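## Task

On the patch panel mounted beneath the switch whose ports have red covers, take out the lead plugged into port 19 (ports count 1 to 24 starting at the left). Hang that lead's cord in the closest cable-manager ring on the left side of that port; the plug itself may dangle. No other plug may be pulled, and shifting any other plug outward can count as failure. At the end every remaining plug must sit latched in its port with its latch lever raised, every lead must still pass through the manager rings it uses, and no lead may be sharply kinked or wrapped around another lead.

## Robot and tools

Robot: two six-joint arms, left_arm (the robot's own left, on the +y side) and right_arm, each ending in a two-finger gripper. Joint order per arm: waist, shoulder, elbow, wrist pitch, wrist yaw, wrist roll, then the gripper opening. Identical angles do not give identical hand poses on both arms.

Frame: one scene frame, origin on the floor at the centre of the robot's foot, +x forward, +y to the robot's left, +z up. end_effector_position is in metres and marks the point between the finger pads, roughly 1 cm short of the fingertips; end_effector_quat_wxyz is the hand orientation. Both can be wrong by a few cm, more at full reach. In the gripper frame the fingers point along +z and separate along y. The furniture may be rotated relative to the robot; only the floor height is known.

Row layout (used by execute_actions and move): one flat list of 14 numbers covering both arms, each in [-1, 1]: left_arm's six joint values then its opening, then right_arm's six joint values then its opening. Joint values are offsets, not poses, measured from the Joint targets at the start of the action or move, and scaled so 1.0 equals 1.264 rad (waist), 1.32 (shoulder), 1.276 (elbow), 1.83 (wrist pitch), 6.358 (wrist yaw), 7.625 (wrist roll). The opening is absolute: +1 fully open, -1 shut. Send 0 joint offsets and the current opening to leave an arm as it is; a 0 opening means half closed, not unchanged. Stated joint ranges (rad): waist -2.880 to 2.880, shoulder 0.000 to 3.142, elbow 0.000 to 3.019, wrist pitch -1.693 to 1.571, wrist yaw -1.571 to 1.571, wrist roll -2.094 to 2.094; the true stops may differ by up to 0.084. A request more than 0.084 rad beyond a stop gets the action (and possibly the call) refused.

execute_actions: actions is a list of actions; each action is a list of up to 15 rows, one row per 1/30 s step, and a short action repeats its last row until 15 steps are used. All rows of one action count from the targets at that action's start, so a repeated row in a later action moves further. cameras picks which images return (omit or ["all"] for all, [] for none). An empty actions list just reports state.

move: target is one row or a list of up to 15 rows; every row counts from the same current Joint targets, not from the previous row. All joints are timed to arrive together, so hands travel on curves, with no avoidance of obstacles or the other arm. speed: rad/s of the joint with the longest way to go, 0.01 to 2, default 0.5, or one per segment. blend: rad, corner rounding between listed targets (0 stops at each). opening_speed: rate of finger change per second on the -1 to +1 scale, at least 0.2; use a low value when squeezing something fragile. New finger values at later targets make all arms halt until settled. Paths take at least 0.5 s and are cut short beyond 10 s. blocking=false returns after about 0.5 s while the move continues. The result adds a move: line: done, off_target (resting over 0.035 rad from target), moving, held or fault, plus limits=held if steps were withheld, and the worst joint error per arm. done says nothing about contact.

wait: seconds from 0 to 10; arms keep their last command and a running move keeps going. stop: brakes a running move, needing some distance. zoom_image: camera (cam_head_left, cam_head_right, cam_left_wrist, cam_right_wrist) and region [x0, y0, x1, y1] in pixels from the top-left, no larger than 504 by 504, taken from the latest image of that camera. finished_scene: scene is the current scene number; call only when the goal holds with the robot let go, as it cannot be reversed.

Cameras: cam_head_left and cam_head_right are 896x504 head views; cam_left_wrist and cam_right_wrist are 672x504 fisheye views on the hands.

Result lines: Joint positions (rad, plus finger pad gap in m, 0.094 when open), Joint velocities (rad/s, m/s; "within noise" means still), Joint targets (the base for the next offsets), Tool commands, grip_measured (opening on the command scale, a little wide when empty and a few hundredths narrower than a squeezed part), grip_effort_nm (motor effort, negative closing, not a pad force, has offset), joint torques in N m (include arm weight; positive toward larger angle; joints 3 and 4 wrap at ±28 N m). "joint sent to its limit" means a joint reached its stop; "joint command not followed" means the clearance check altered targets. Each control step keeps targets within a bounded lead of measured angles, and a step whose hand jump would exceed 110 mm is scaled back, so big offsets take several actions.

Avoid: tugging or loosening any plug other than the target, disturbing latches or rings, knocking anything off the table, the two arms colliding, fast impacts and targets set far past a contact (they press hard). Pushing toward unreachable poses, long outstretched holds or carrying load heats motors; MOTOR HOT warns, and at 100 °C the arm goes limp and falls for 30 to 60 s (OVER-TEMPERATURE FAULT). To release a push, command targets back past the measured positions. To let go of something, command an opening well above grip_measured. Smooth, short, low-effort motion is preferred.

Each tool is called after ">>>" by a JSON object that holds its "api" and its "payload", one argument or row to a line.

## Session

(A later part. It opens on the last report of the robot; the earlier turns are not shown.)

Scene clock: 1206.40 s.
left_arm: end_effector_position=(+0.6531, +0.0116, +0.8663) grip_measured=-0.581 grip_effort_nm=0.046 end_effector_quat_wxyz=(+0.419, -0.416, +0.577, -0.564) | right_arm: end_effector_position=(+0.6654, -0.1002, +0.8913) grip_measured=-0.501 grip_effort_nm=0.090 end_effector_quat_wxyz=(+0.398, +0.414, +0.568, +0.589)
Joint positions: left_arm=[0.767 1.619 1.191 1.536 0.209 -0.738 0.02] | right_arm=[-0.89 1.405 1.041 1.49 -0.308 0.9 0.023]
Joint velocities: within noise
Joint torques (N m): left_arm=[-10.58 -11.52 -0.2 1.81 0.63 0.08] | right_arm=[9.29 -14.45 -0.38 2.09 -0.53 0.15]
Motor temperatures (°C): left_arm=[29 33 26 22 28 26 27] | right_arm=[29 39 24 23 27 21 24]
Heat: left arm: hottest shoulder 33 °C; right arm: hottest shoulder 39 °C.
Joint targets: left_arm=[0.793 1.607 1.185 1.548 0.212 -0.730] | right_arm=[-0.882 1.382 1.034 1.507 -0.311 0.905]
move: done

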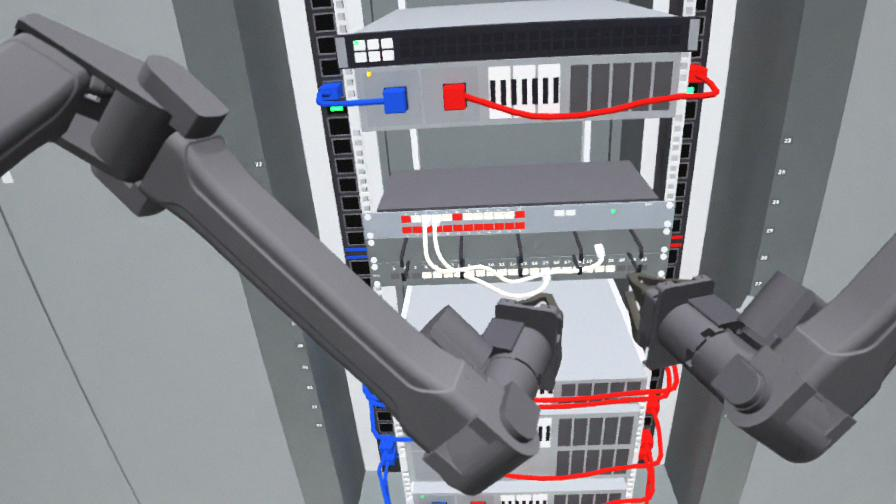

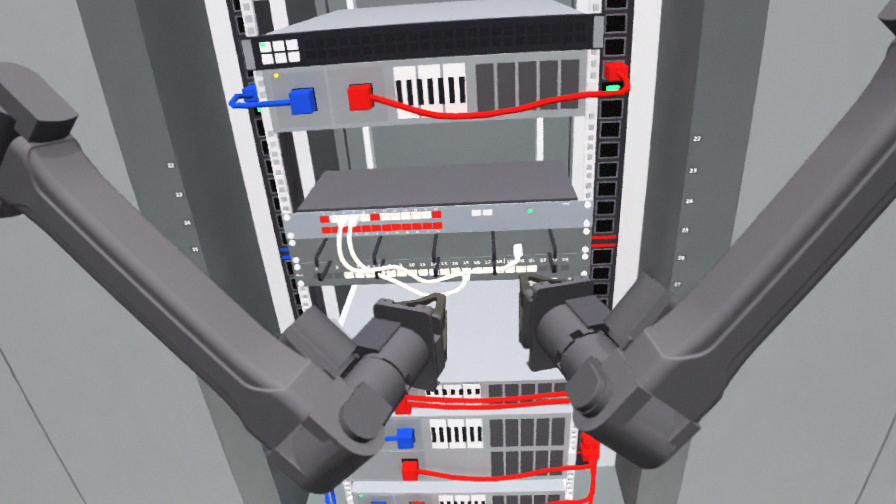

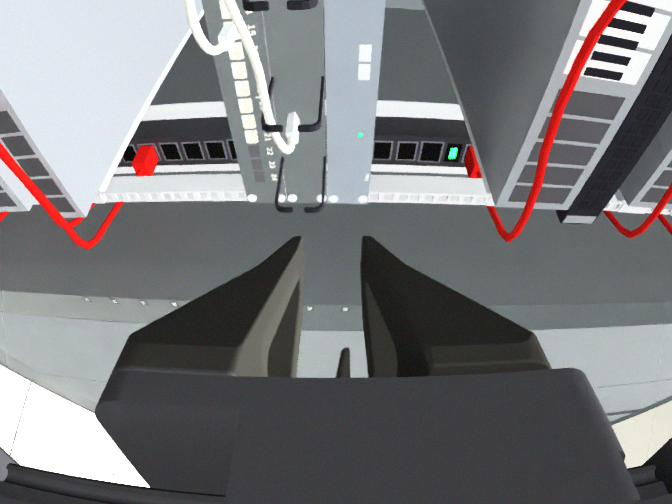

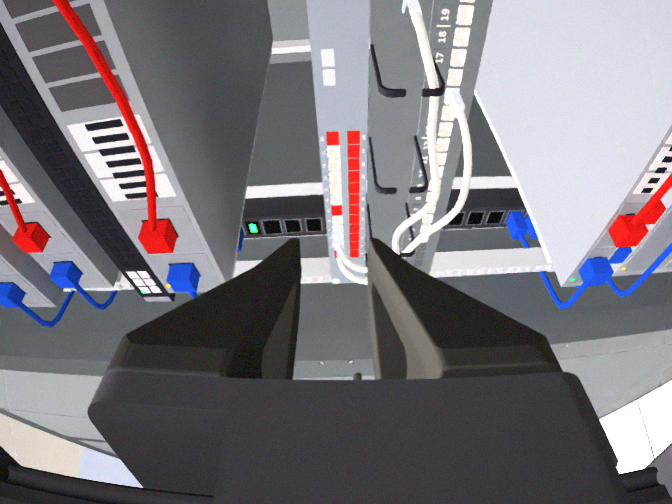

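>>> {"api": "zoom_image", "payload": {
  "camera": "cam_head_left",
  "region": [440, 230, 520, 290]
}}

>>> {"api": "zoom_image", "payload": {
  "camera": "cam_head_left",
  "region": [510, 230, 620, 300]
}}

>>> {"api": "zoom_image", "payload": {
  "camera": "cam_right_wrist",
  "region": [370, 150, 490, 280]
}}

>>> {"api": "zoom_image", "payload": {
  "camera": "cam_left_wrist",
  "region": [180, 0, 360, 180]
}}

Scaled by 6.300 from the camera's 896x504 image, which has a finer 1280x720 frame.

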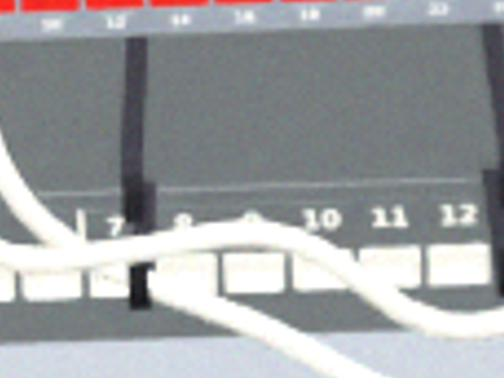

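Scaled by 4.582 from the camera's 896x504 image, which has a finer 1280x720 frame.

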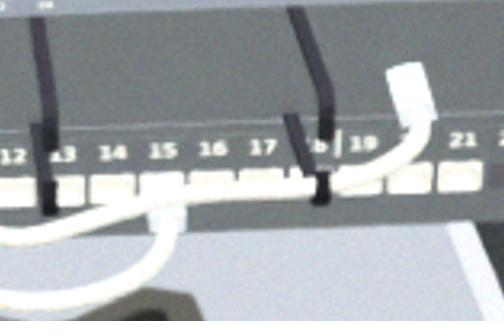

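Scaled by 3.877 from the camera's 672x504 image, which has a finer 960x720 frame.

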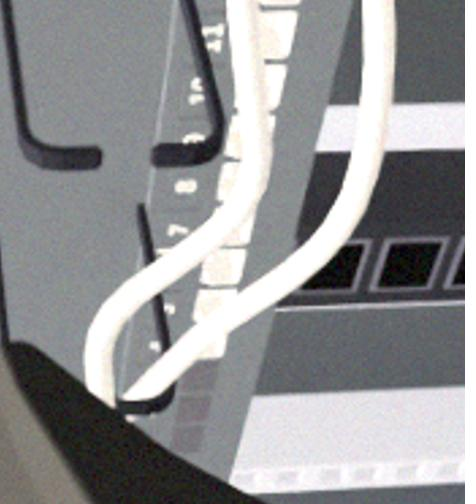

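Scaled by 2.800 from the camera's 672x504 image, which has a finer 960x720 frame.

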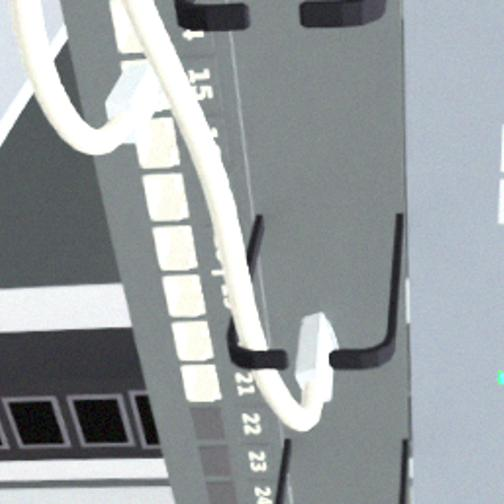

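>>> {"api": "move", "payload": {
  "target": [
    [0,0,0,0,0,0,-0.58,-0.15,0,-0.1,0,0,0,-0.5],
    [0,0,0,0,0,0.364,-0.58,-0.15,0,-0.1,0,0,0,-0.5]
  ],
  "speed": [0.4,1.0]
}}

Scene clock: 1268.27 s.
left_arm: end_effector_position=(+0.6530, +0.0118, +0.8665) grip_measured=-0.581 grip_effort_nm=0.042 end_effector_quat_wxyz=(+0.632, +0.490, +0.515, +0.308) | right_arm: end_effector_position=(+0.6102, -0.1524, +0.8267) grip_measured=-0.501 grip_effort_nm=0.090 end_effector_quat_wxyz=(+0.381, +0.406, +0.645, +0.523)
Joint positions: left_arm=[0.767 1.619 1.191 1.538 0.209 2.031 0.02] | right_arm=[-1.059 1.399 0.916 1.49 -0.309 0.9 0.023]
Joint velocities: within noise
Joint torques (N m): left_arm=[-10.75 -11.52 -0.21 1.74 0.63 -0.03] | right_arm=[5.54 -14.27 -1.62 2.21 -0.4 0.14]
Motor temperatures (°C): left_arm=[28 34 25 22 28 26 27] | right_arm=[29 39 24 23 26 21 23]
Heat: left arm: hottest shoulder 34 °C; right arm: hottest shoulder 39 °C.
Joint targets: left_arm=[0.793 1.607 1.185 1.548 0.212 2.045] | right_arm=[-1.071 1.381 0.906 1.507 -0.311 0.905]
move: done

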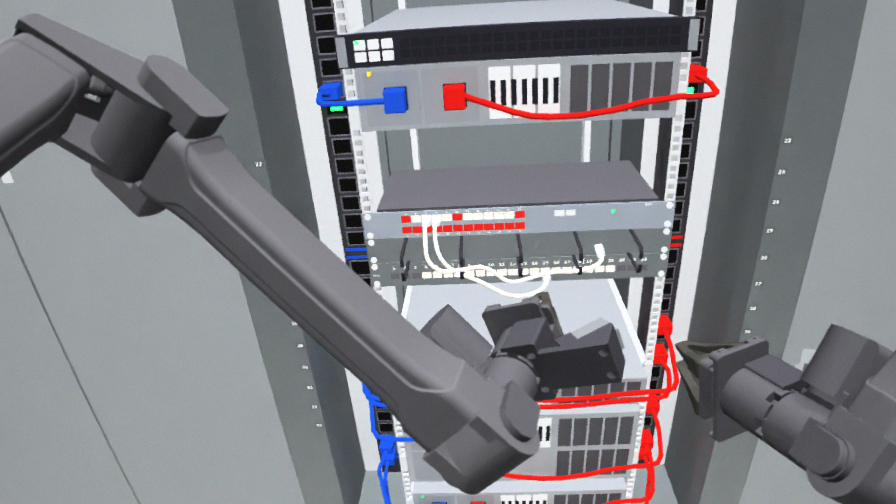

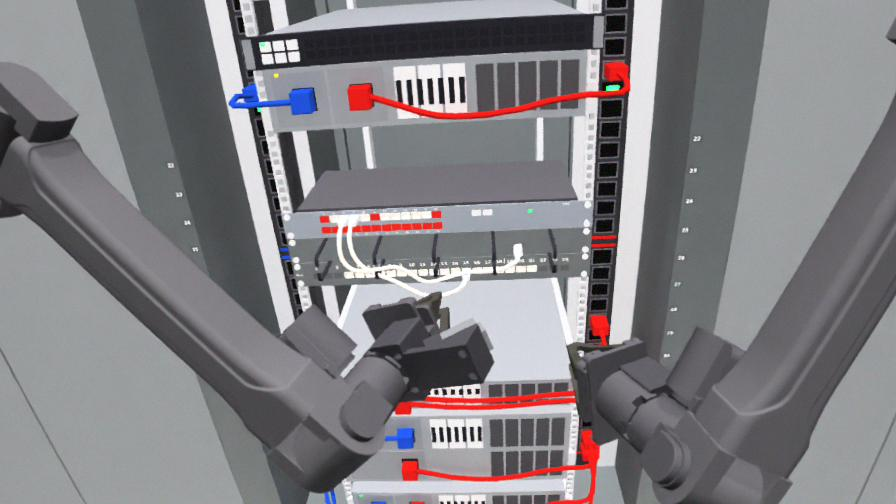

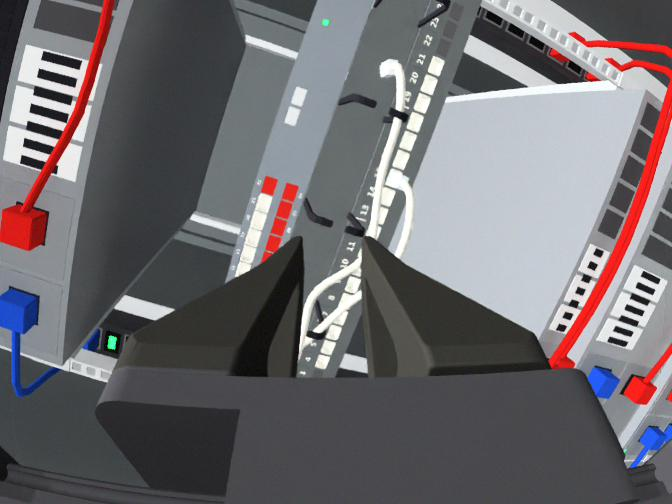

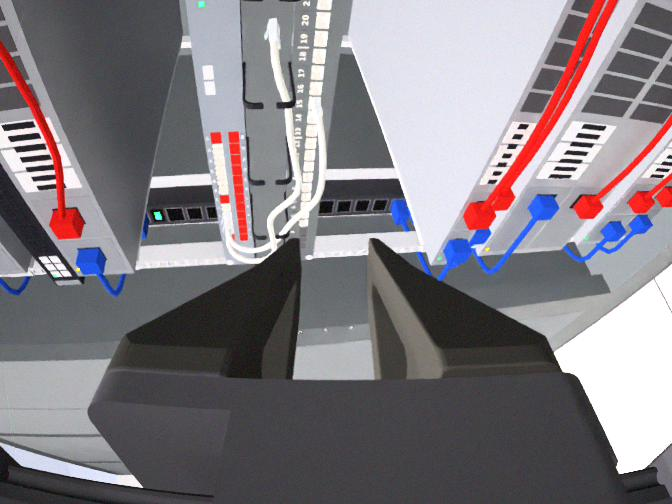

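>>> {"api": "zoom_image", "payload": {
  "camera": "cam_left_wrist",
  "region": [290, 240, 380, 380]
}}

>>> {"api": "zoom_image", "payload": {
  "camera": "cam_right_wrist",
  "region": [210, 160, 350, 270]
}}

Scaled by 3.600 from the camera's 672x504 image, which has a finer 960x720 frame.

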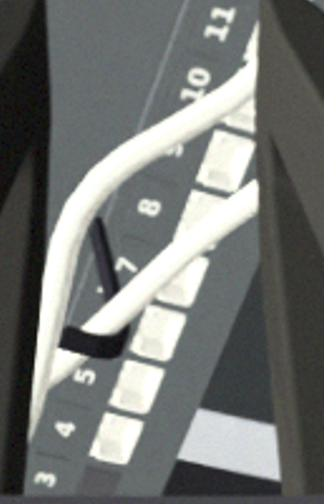

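Scaled by 3.600 from the camera's 672x504 image, which has a finer 960x720 frame.

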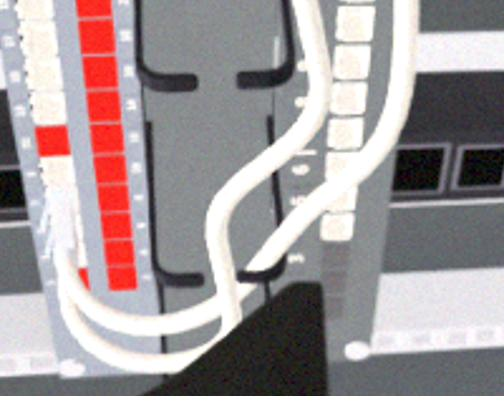

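>>> {"api": "move", "payload": {
  "target": [0.0926,-0.191,-0.0376,-0.0798,0,-0.1784,-0.58,0,0,0,0,0,0,-0.5],
  "speed": 0.6
}}

>>> {"api": "zoom_image", "payload": {
  "camera": "cam_left_wrist",
  "region": [250, 100, 450, 300]
}}

Scene clock: 1322.87 s.
left_arm: end_effector_position=(+0.7230, +0.1282, +0.9026) grip_measured=-0.581 grip_effort_nm=0.042 end_effector_quat_wxyz=(+0.702, +0.083, +0.703, -0.080) | right_arm: end_effector_position=(+0.6102, -0.1524, +0.8267) grip_measured=-0.501 grip_effort_nm=0.095 end_effector_quat_wxyz=(+0.381, +0.406, +0.645, +0.523)
Joint positions: left_arm=[0.885 1.364 1.144 1.411 0.209 0.698 0.02] | right_arm=[-1.059 1.399 0.916 1.49 -0.309 0.9 0.023]
Joint velocities: within noise
Joint torques (N m): left_arm=[-7 -13.68 0.87 1.13 0.55 -0.18] | right_arm=[6.01 -14.15 -1.61 2.25 -0.42 0.15]
Motor temperatures (°C): left_arm=[28 34 25 22 28 26 27] | right_arm=[29 40 24 23 26 21 23]
Heat: left arm: hottest shoulder 34 °C; right arm: hottest shoulder 40 °C.
Joint targets: left_arm=[0.910 1.355 1.137 1.402 0.212 0.685] | right_arm=[-1.071 1.381 0.906 1.507 -0.311 0.905]
move: done

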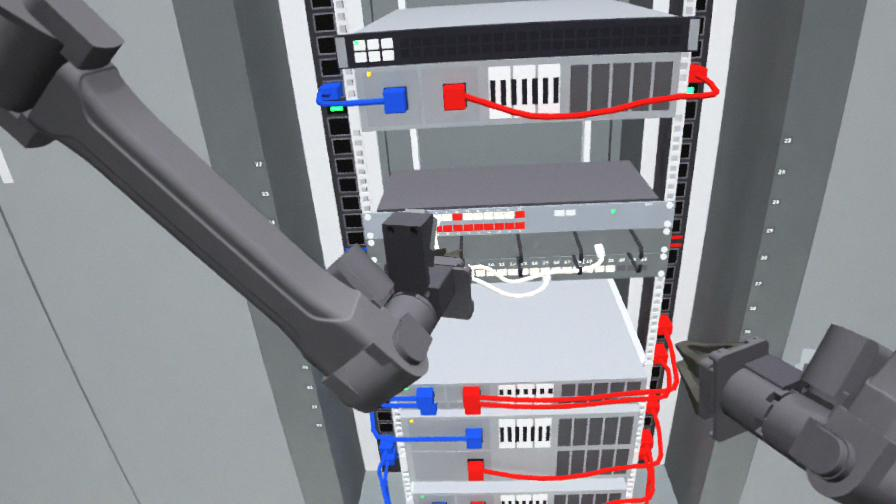

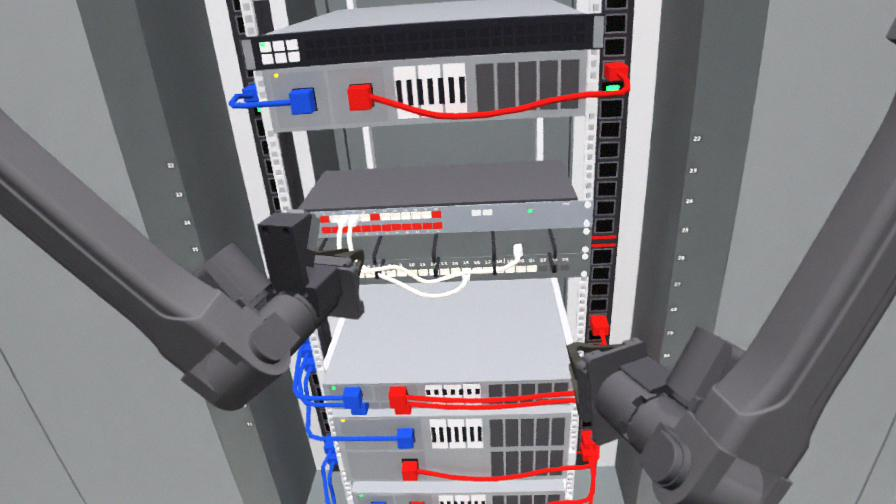

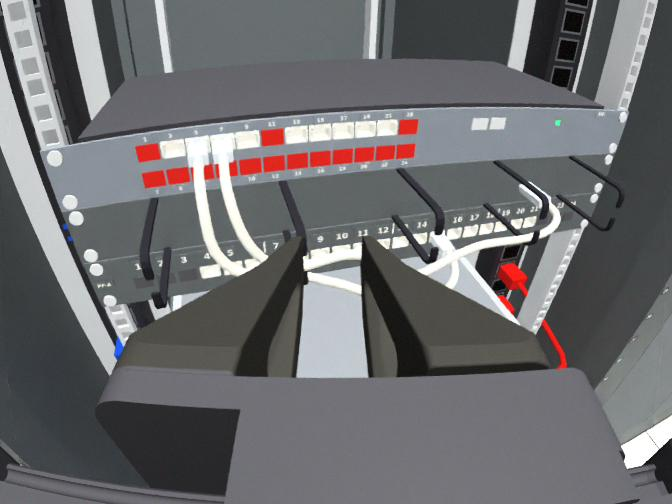

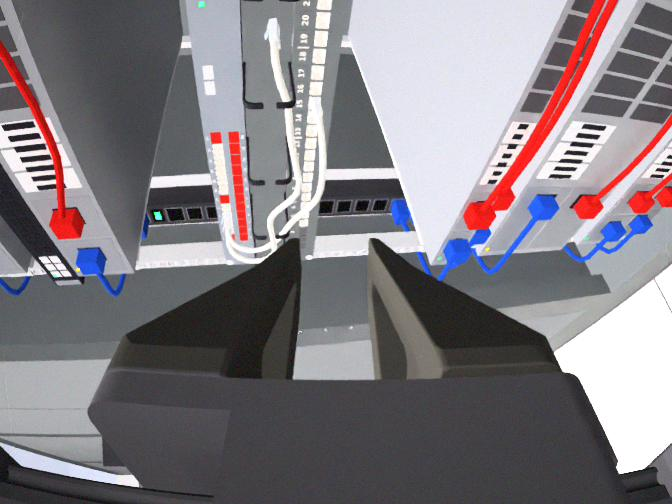

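Scaled by 2.520 from the camera's 672x504 image, which has a finer 960x720 frame.

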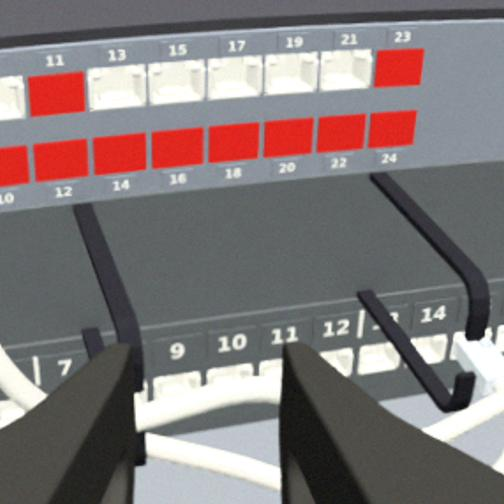

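>>> {"api": "move", "payload": {
  "target": [0,0,0,0,0,0,0.6,0,0,0,0,0,0,-0.5],
  "cameras": ["cam_left_wrist"]
}}

>>> {"api": "zoom_image", "payload": {
  "camera": "cam_left_wrist",
  "region": [230, 170, 390, 320]
}}

Scene clock: 1330.00 s.
left_arm: end_effector_position=(+0.7228, +0.1280, +0.9024) grip_measured=+0.598 grip_effort_nm=0.056 end_effector_quat_wxyz=(+0.701, +0.083, +0.703, -0.081) | right_arm: end_effector_position=(+0.6102, -0.1524, +0.8267) grip_measured=-0.501 grip_effort_nm=0.085 end_effector_quat_wxyz=(+0.381, +0.406, +0.645, +0.523)
Joint positions: left_arm=[0.885 1.364 1.144 1.41 0.209 0.697 0.075] | right_arm=[-1.059 1.399 0.916 1.49 -0.309 0.9 0.023]
Joint velocities: within noise
Joint torques (N m): left_arm=[-6.95 -13.63 0.9 1.18 0.56 -0.17] | right_arm=[6.3 -14.21 -1.68 2.25 -0.4 0.14]
Motor temperatures (°C): left_arm=[28 33 25 22 28 26 27] | right_arm=[29 40 24 23 26 21 23]
Heat: left arm: hottest shoulder 33 °C; right arm: hottest shoulder 40 °C.
Joint targets: left_arm=[0.910 1.355 1.137 1.402 0.212 0.685] | right_arm=[-1.071 1.381 0.906 1.507 -0.311 0.905]
move: done
Images, in order (width x height): cam_left_wrist 672x504.

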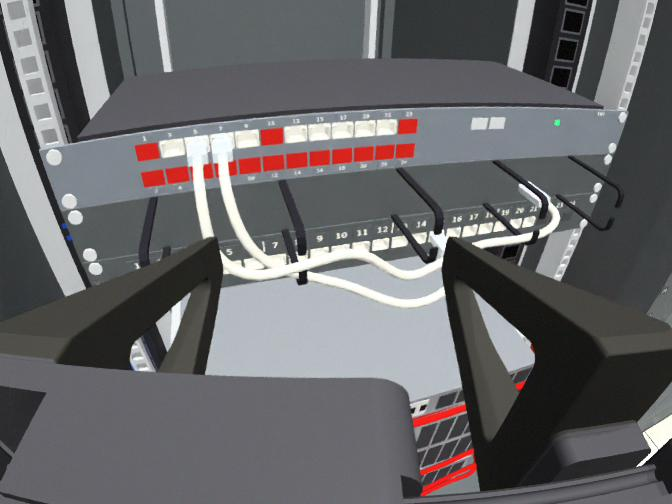

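Scaled by 3.150 from the camera's 672x504 image, which has a finer 960x720 frame.

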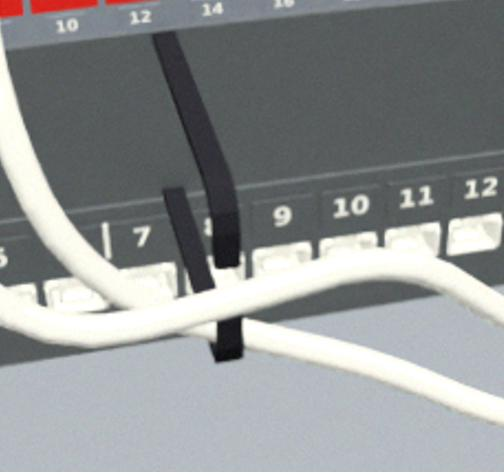

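>>> {"api": "zoom_image", "payload": {
  "camera": "cam_left_wrist",
  "region": [270, 220, 340, 290]
}}

>>> {"api": "zoom_image", "payload": {
  "camera": "cam_left_wrist",
  "region": [390, 200, 460, 270]
}}

>>> {"api": "zoom_image", "payload": {
  "camera": "cam_left_wrist",
  "region": [500, 170, 590, 260]
}}

Scaled by 7.200 from the camera's 672x504 image, which has a finer 960x720 frame.

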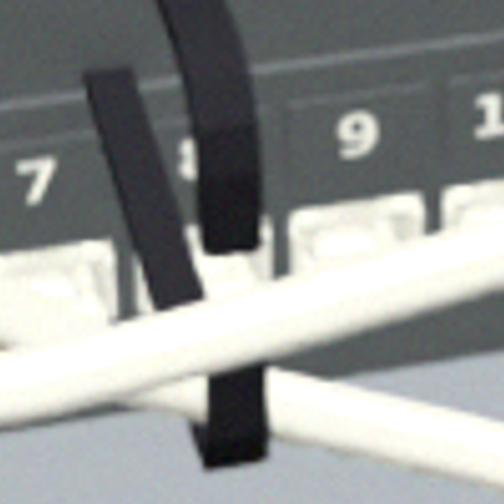

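Scaled by 7.200 from the camera's 672x504 image, which has a finer 960x720 frame.

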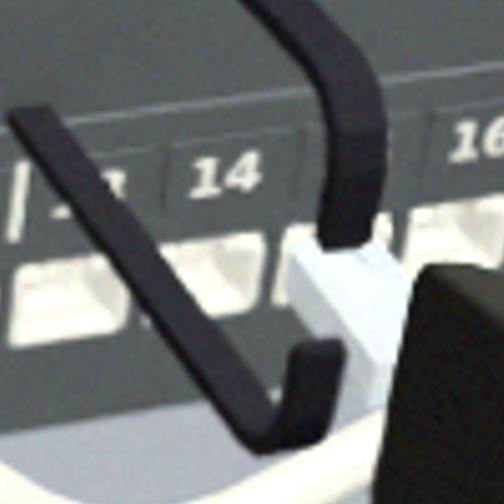

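Scaled by 5.600 from the camera's 672x504 image, which has a finer 960x720 frame.

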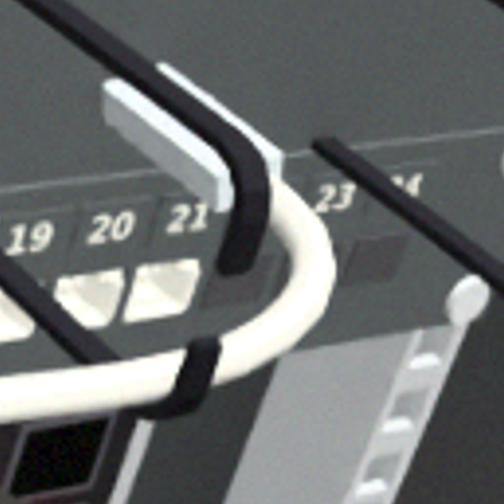

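>>> {"api": "move", "payload": {
  "target": [
    [0,0,0,0,0,-0.2037,-0.55,0,0,0,0,0,0,-0.5],
    [-0.0451,0.149,0.163,-0.0219,0,-0.2037,-0.55,0,0,0,0,0,0,-0.5]
  ],
  "speed": [1.0,0.2]
}}

>>> {"api": "zoom_image", "payload": {
  "camera": "cam_left_wrist",
  "region": [200, 30, 440, 280]
}}

Scene clock: 1412.37 s.
left_arm: end_effector_position=(+0.7456, +0.0843, +0.8609) grip_measured=-0.548 grip_effort_nm=-0.115 end_effector_quat_wxyz=(+0.437, -0.436, +0.558, -0.555) | right_arm: end_effector_position=(+0.6102, -0.1524, +0.8267) grip_measured=-0.501 grip_effort_nm=0.090 end_effector_quat_wxyz=(+0.381, +0.406, +0.645, +0.523)
Joint positions: left_arm=[0.868 1.52 1.332 1.371 0.209 -0.856 0.021] | right_arm=[-1.059 1.399 0.916 1.49 -0.309 0.9 0.023]
Joint velocities: within noise
Joint torques (N m): left_arm=[-12.22 -11.16 2.67 1.16 0.57 -0.09] | right_arm=[5.95 -14.1 -1.65 2.28 -0.4 0.14]
Motor temperatures (°C): left_arm=[27 33 25 22 28 26 27] | right_arm=[28 39 24 23 26 21 23]
Heat: left arm: hottest shoulder 33 °C; right arm: hottest shoulder 39 °C.
Joint targets: left_arm=[0.853 1.552 1.345 1.362 0.212 -0.868] | right_arm=[-1.071 1.381 0.906 1.507 -0.311 0.905]
move: done

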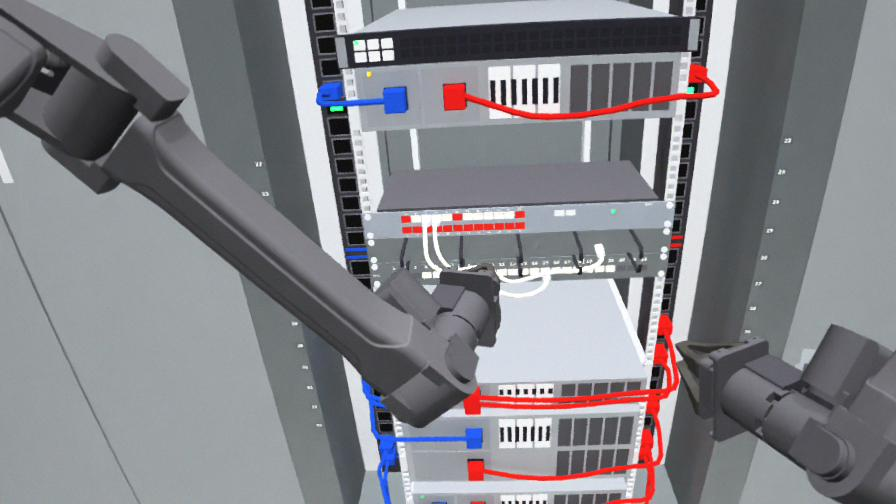

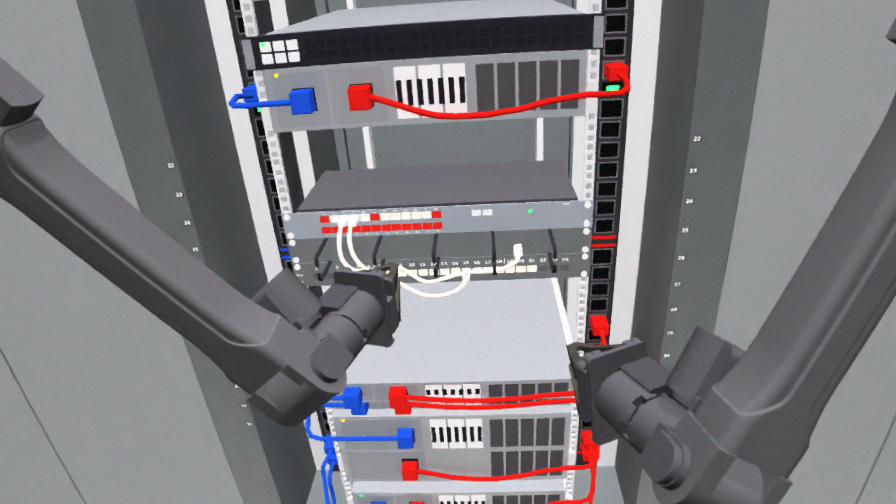

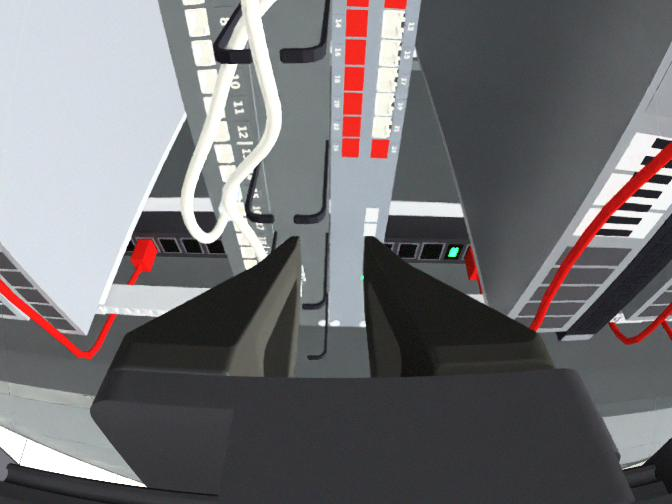

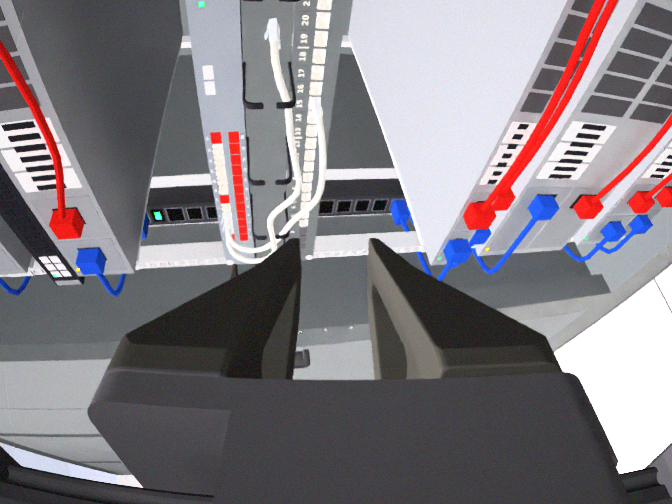

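Scaled by 2.016 from the camera's 672x504 image, which has a finer 960x720 frame.

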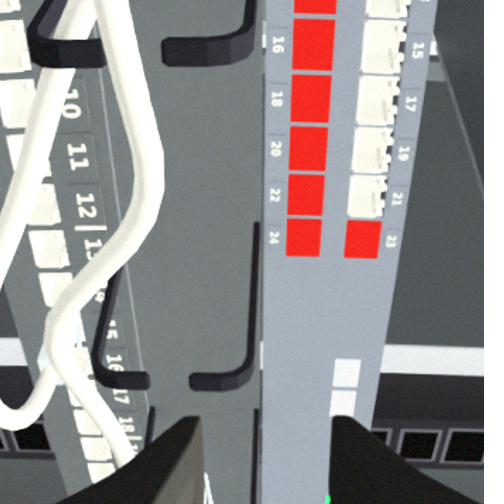

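>>> {"api": "move", "payload": {
  "target": [0.0546,0.0606,0.1685,-0.0689,0,0,-0.55,0,0,0,0,0,0,-0.5],
  "speed": 0.2,
  "cameras": ["cam_left_wrist","cam_head_left"]
}}

>>> {"api": "zoom_image", "payload": {
  "camera": "cam_left_wrist",
  "region": [200, 60, 440, 310]
}}

Scene clock: 1435.53 s.
left_arm: end_effector_position=(+0.7992, +0.0835, +0.8345) grip_measured=-0.548 grip_effort_nm=-0.115 end_effector_quat_wxyz=(+0.447, -0.432, +0.562, -0.546) | right_arm: end_effector_position=(+0.6102, -0.1524, +0.8267) grip_measured=-0.501 grip_effort_nm=0.085 end_effector_quat_wxyz=(+0.381, +0.406, +0.645, +0.523)
Joint positions: left_arm=[0.894 1.594 1.542 1.246 0.209 -0.856 0.021] | right_arm=[-1.059 1.399 0.916 1.49 -0.309 0.9 0.023]
Joint velocities: within noise
Joint torques (N m): left_arm=[-9.41 -12.22 3.93 1.17 0.55 -0.09] | right_arm=[6.07 -14.15 -1.57 2.22 -0.41 0.14]
Motor temperatures (°C): left_arm=[28 34 25 22 28 26 27] | right_arm=[28 39 24 23 26 21 23]
Heat: left arm: hottest shoulder 34 °C; right arm: hottest shoulder 39 °C.
Joint targets: left_arm=[0.922 1.632 1.560 1.236 0.212 -0.868] | right_arm=[-1.071 1.381 0.906 1.507 -0.311 0.905]
move: off_target (left_arm); left_arm: the shoulder is farthest, 0.038 rad from its target
Images, in order (width x height): cam_head_left 896x504, cam_left_wrist 672x504.

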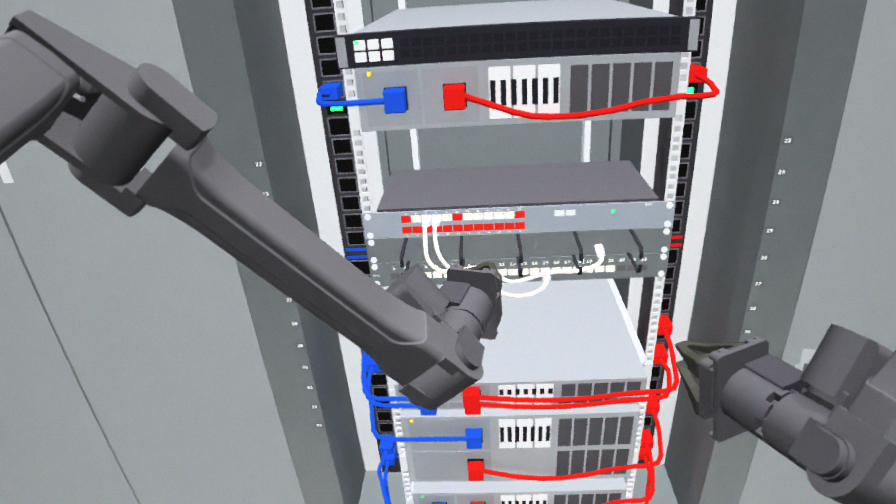

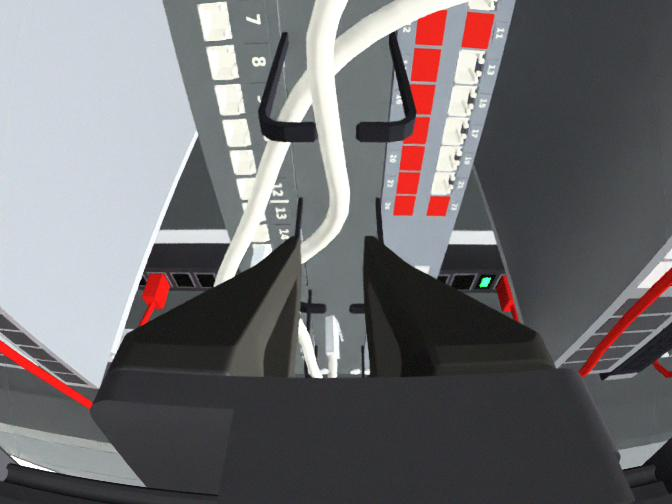

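Scaled by 2.016 from the camera's 672x504 image, which has a finer 960x720 frame.

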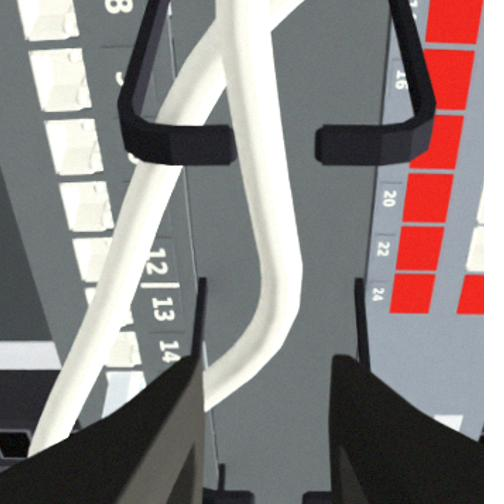

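>>> {"api": "move", "payload": {
  "target": [0,0.004,0.063,-0.036,0,0,-0.55,0,0,0,0,0,0,-0.5],
  "speed": 0.1,
  "cameras": ["cam_left_wrist","cam_head_left"]
}}

>>> {"api": "zoom_image", "payload": {
  "camera": "cam_left_wrist",
  "region": [200, 100, 440, 350]
}}

Scene clock: 1453.23 s.
left_arm: end_effector_position=(+0.8260, +0.0871, +0.8376) grip_measured=-0.548 grip_effort_nm=-0.110 end_effector_quat_wxyz=(+0.449, -0.432, +0.560, -0.546) | right_arm: end_effector_position=(+0.6102, -0.1524, +0.8267) grip_measured=-0.501 grip_effort_nm=0.090 end_effector_quat_wxyz=(+0.381, +0.406, +0.645, +0.523)
Joint positions: left_arm=[0.894 1.6 1.619 1.18 0.209 -0.856 0.021] | right_arm=[-1.059 1.399 0.916 1.49 -0.309 0.9 0.023]
Joint velocities: within noise
Joint torques (N m): left_arm=[-9.52 -12.81 4.74 1.17 0.55 -0.08] | right_arm=[6.24 -14.33 -1.61 2.24 -0.4 0.14]
Motor temperatures (°C): left_arm=[28 34 25 22 28 26 27] | right_arm=[28 39 24 23 26 21 23]
Heat: left arm: hottest shoulder 34 °C; right arm: hottest shoulder 39 °C.
Joint targets: left_arm=[0.922 1.637 1.641 1.171 0.212 -0.868] | right_arm=[-1.071 1.381 0.906 1.507 -0.311 0.905]
move: off_target (left_arm); left_arm: the shoulder is farthest, 0.037 rad from its target
Images, in order (width x height): cam_head_left 896x504, cam_left_wrist 672x504.

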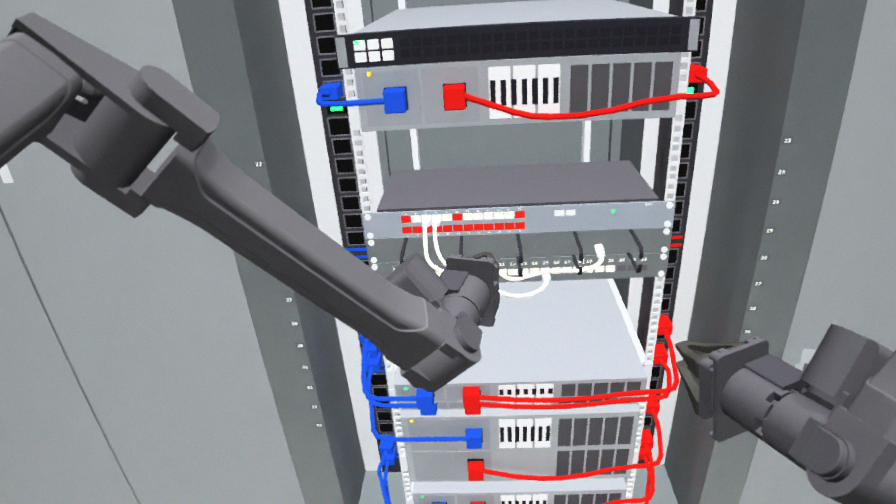

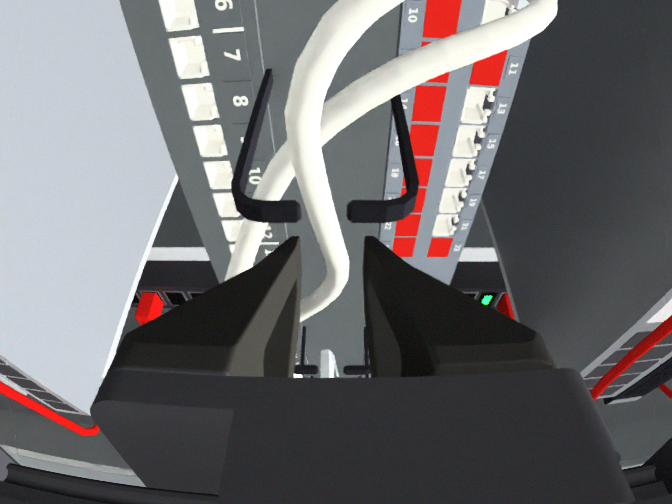

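Scaled by 2.016 from the camera's 672x504 image, which has a finer 960x720 frame.

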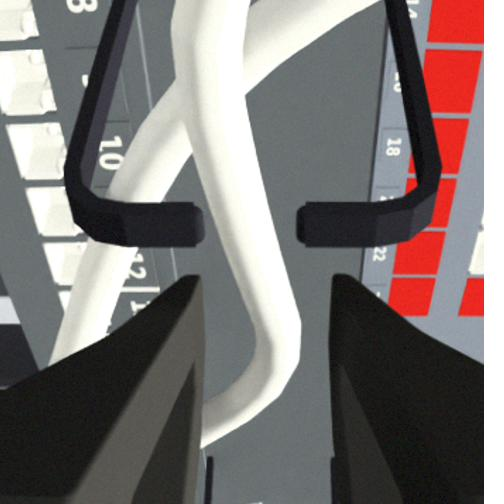

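>>> {"api": "move", "payload": {
  "target": [
    [0,0,-0.034,0.016,0,0,-0.55,0,0,0,0,0,0,-0.5],
    [0,0,-0.034,0.016,0,0,-0.8,0,0,0,0,0,0,-0.5]
  ],
  "speed": 0.1,
  "opening_speed": 0.3,
  "cameras": ["cam_left_wrist"]
}}

>>> {"api": "zoom_image", "payload": {
  "camera": "cam_left_wrist",
  "region": [200, 100, 440, 350]
}}

Scene clock: 1469.63 s.
left_arm: end_effector_position=(+0.8211, +0.0860, +0.8361) grip_measured=-0.796 grip_effort_nm=-0.198 end_effector_quat_wxyz=(+0.448, -0.432, +0.561, -0.546) | right_arm: end_effector_position=(+0.6102, -0.1524, +0.8267) grip_measured=-0.501 grip_effort_nm=0.081 end_effector_quat_wxyz=(+0.381, +0.406, +0.645, +0.523)
Joint positions: left_arm=[0.895 1.6 1.606 1.19 0.209 -0.856 0.01] | right_arm=[-1.059 1.399 0.916 1.49 -0.309 0.9 0.023]
Joint velocities: within noise
Joint torques (N m): left_arm=[-9.47 -12.75 2.36 1.87 0.56 -0.09] | right_arm=[6.42 -14.15 -1.62 2.24 -0.4 0.14]
Motor temperatures (°C): left_arm=[28 35 25 22 28 26 27] | right_arm=[28 39 24 23 26 21 23]
Heat: left arm: hottest shoulder 35 °C; right arm: hottest shoulder 39 °C.
Joint targets: left_arm=[0.922 1.637 1.597 1.200 0.212 -0.868] | right_arm=[-1.071 1.381 0.906 1.507 -0.311 0.905]
move: off_target (left_arm); target 2's new numbers were sent with left_arm's shoulder 0.037 rad from that target; left_arm: the shoulder is farthest, 0.037 rad from its target
Images, in order (width x height): cam_left_wrist 672x504.

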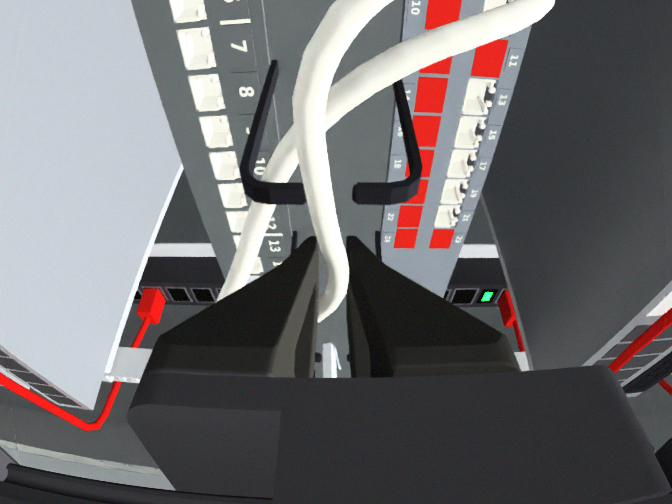

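Scaled by 2.016 from the camera's 672x504 image, which has a finer 960x720 frame.

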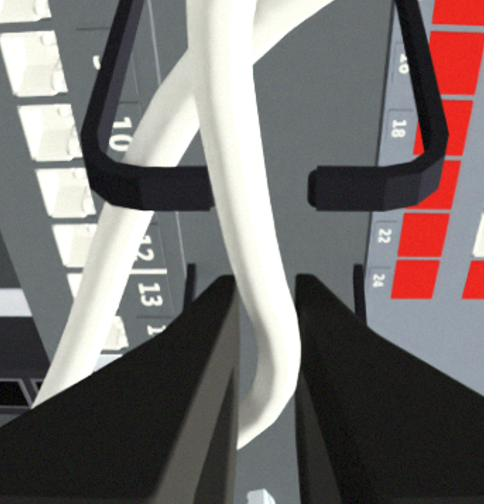

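>>> {"api": "move", "payload": {
  "target": [
    [0,0,0,0,0,0,-0.92,0,0,0,0,0,0,-0.5],
    [0,0,0,0,0,0,-0.92,0,0,0,0,0,0,-0.5]
  ],
  "opening_speed": 0.25,
  "cameras": ["cam_left_wrist"]
}}

>>> {"api": "zoom_image", "payload": {
  "camera": "cam_left_wrist",
  "region": [200, 100, 440, 350]
}}

Scene clock: 1478.83 s.
left_arm: end_effector_position=(+0.8212, +0.0864, +0.8360) grip_measured=-0.898 grip_effort_nm=-1.062 end_effector_quat_wxyz=(+0.448, -0.432, +0.561, -0.546) | right_arm: end_effector_position=(+0.6102, -0.1524, +0.8267) grip_measured=-0.501 grip_effort_nm=0.085 end_effector_quat_wxyz=(+0.381, +0.406, +0.645, +0.523)
Joint positions: left_arm=[0.896 1.6 1.606 1.191 0.209 -0.856 0.005] | right_arm=[-1.059 1.399 0.916 1.49 -0.309 0.9 0.023]
Joint velocities: within noise
Joint torques (N m): left_arm=[-9.41 -12.69 2.35 1.88 0.56 -0.08] | right_arm=[6.01 -14.45 -1.61 2.28 -0.41 0.13]
Motor temperatures (°C): left_arm=[28 35 25 22 28 26 27] | right_arm=[28 39 24 23 26 21 23]
Heat: left arm: hottest shoulder 35 °C; right arm: hottest shoulder 39 °C.
Joint targets: left_arm=[0.922 1.637 1.597 1.200 0.212 -0.868] | right_arm=[-1.071 1.381 0.906 1.507 -0.311 0.905]
move: off_target (left_arm); left_arm: the shoulder is farthest, 0.037 rad from its target
Images, in order (width x height): cam_left_wrist 672x504.

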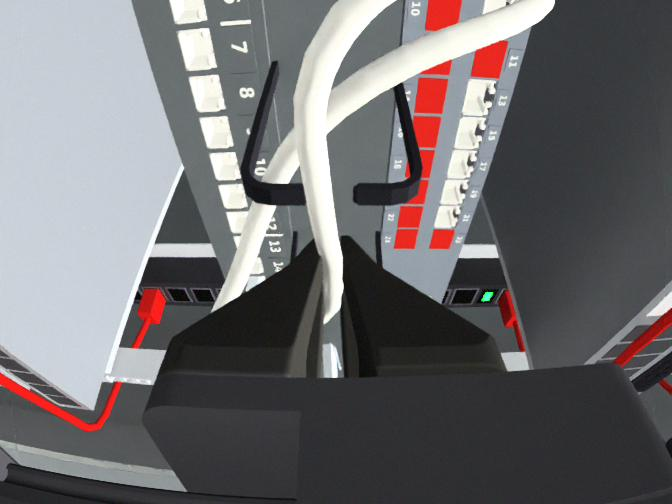

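Scaled by 2.016 from the camera's 672x504 image, which has a finer 960x720 frame.

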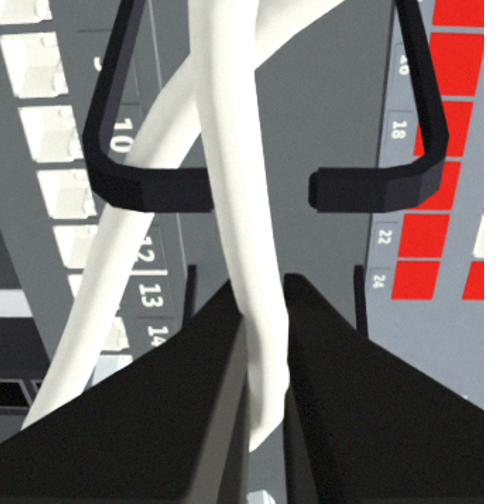

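>>> {"api": "move", "payload": {
  "target": [0,0.003,0.08,-0.0465,0,0,-0.92,0,0,0,0,0,0,-0.5],
  "speed": 0.08,
  "cameras": ["cam_left_wrist"]
}}

>>> {"api": "zoom_image", "payload": {
  "camera": "cam_left_wrist",
  "region": [200, 130, 440, 380]
}}

Scene clock: 1491.97 s.
left_arm: end_effector_position=(+0.8393, +0.0867, +0.8328) grip_measured=-0.899 grip_effort_nm=-1.057 end_effector_quat_wxyz=(+0.442, -0.432, +0.566, -0.545) | right_arm: end_effector_position=(+0.6102, -0.1524, +0.8267) grip_measured=-0.501 grip_effort_nm=0.085 end_effector_quat_wxyz=(+0.381, +0.406, +0.645, +0.523)
Joint positions: left_arm=[0.898 1.609 1.665 1.124 0.209 -0.856 0.005] | right_arm=[-1.059 1.399 0.916 1.49 -0.309 0.9 0.023]
Joint velocities: within noise
Joint torques (N m): left_arm=[-9.7 -13.57 5.76 1.11 0.55 -0.08] | right_arm=[6.18 -14.39 -1.63 2.29 -0.39 0.14]
Motor temperatures (°C): left_arm=[28 35 25 22 28 26 28] | right_arm=[28 39 24 23 26 21 23]
Heat: left arm: hottest shoulder 35 °C; right arm: hottest shoulder 39 °C.
Joint targets: left_arm=[0.922 1.641 1.699 1.115 0.212 -0.868] | right_arm=[-1.071 1.381 0.906 1.507 -0.311 0.905]
move: done
Images, in order (width x height): cam_left_wrist 672x504.

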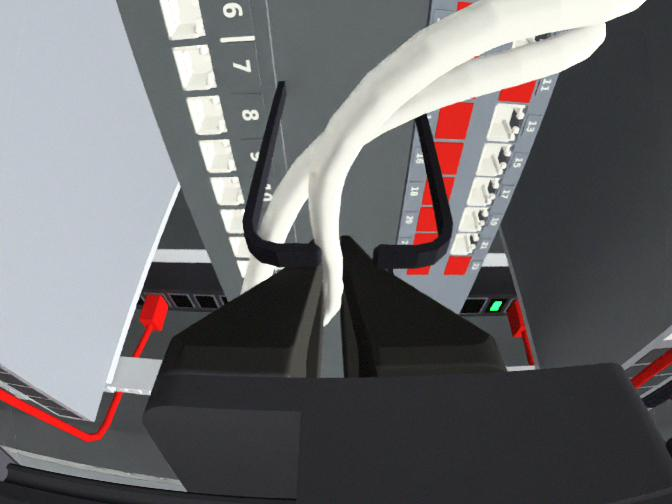

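Scaled by 2.016 from the camera's 672x504 image, which has a finer 960x720 frame.

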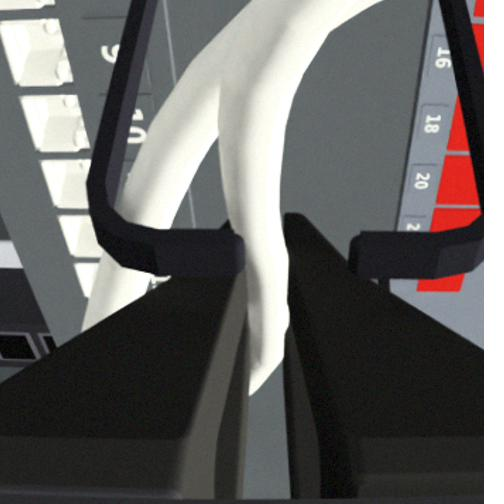

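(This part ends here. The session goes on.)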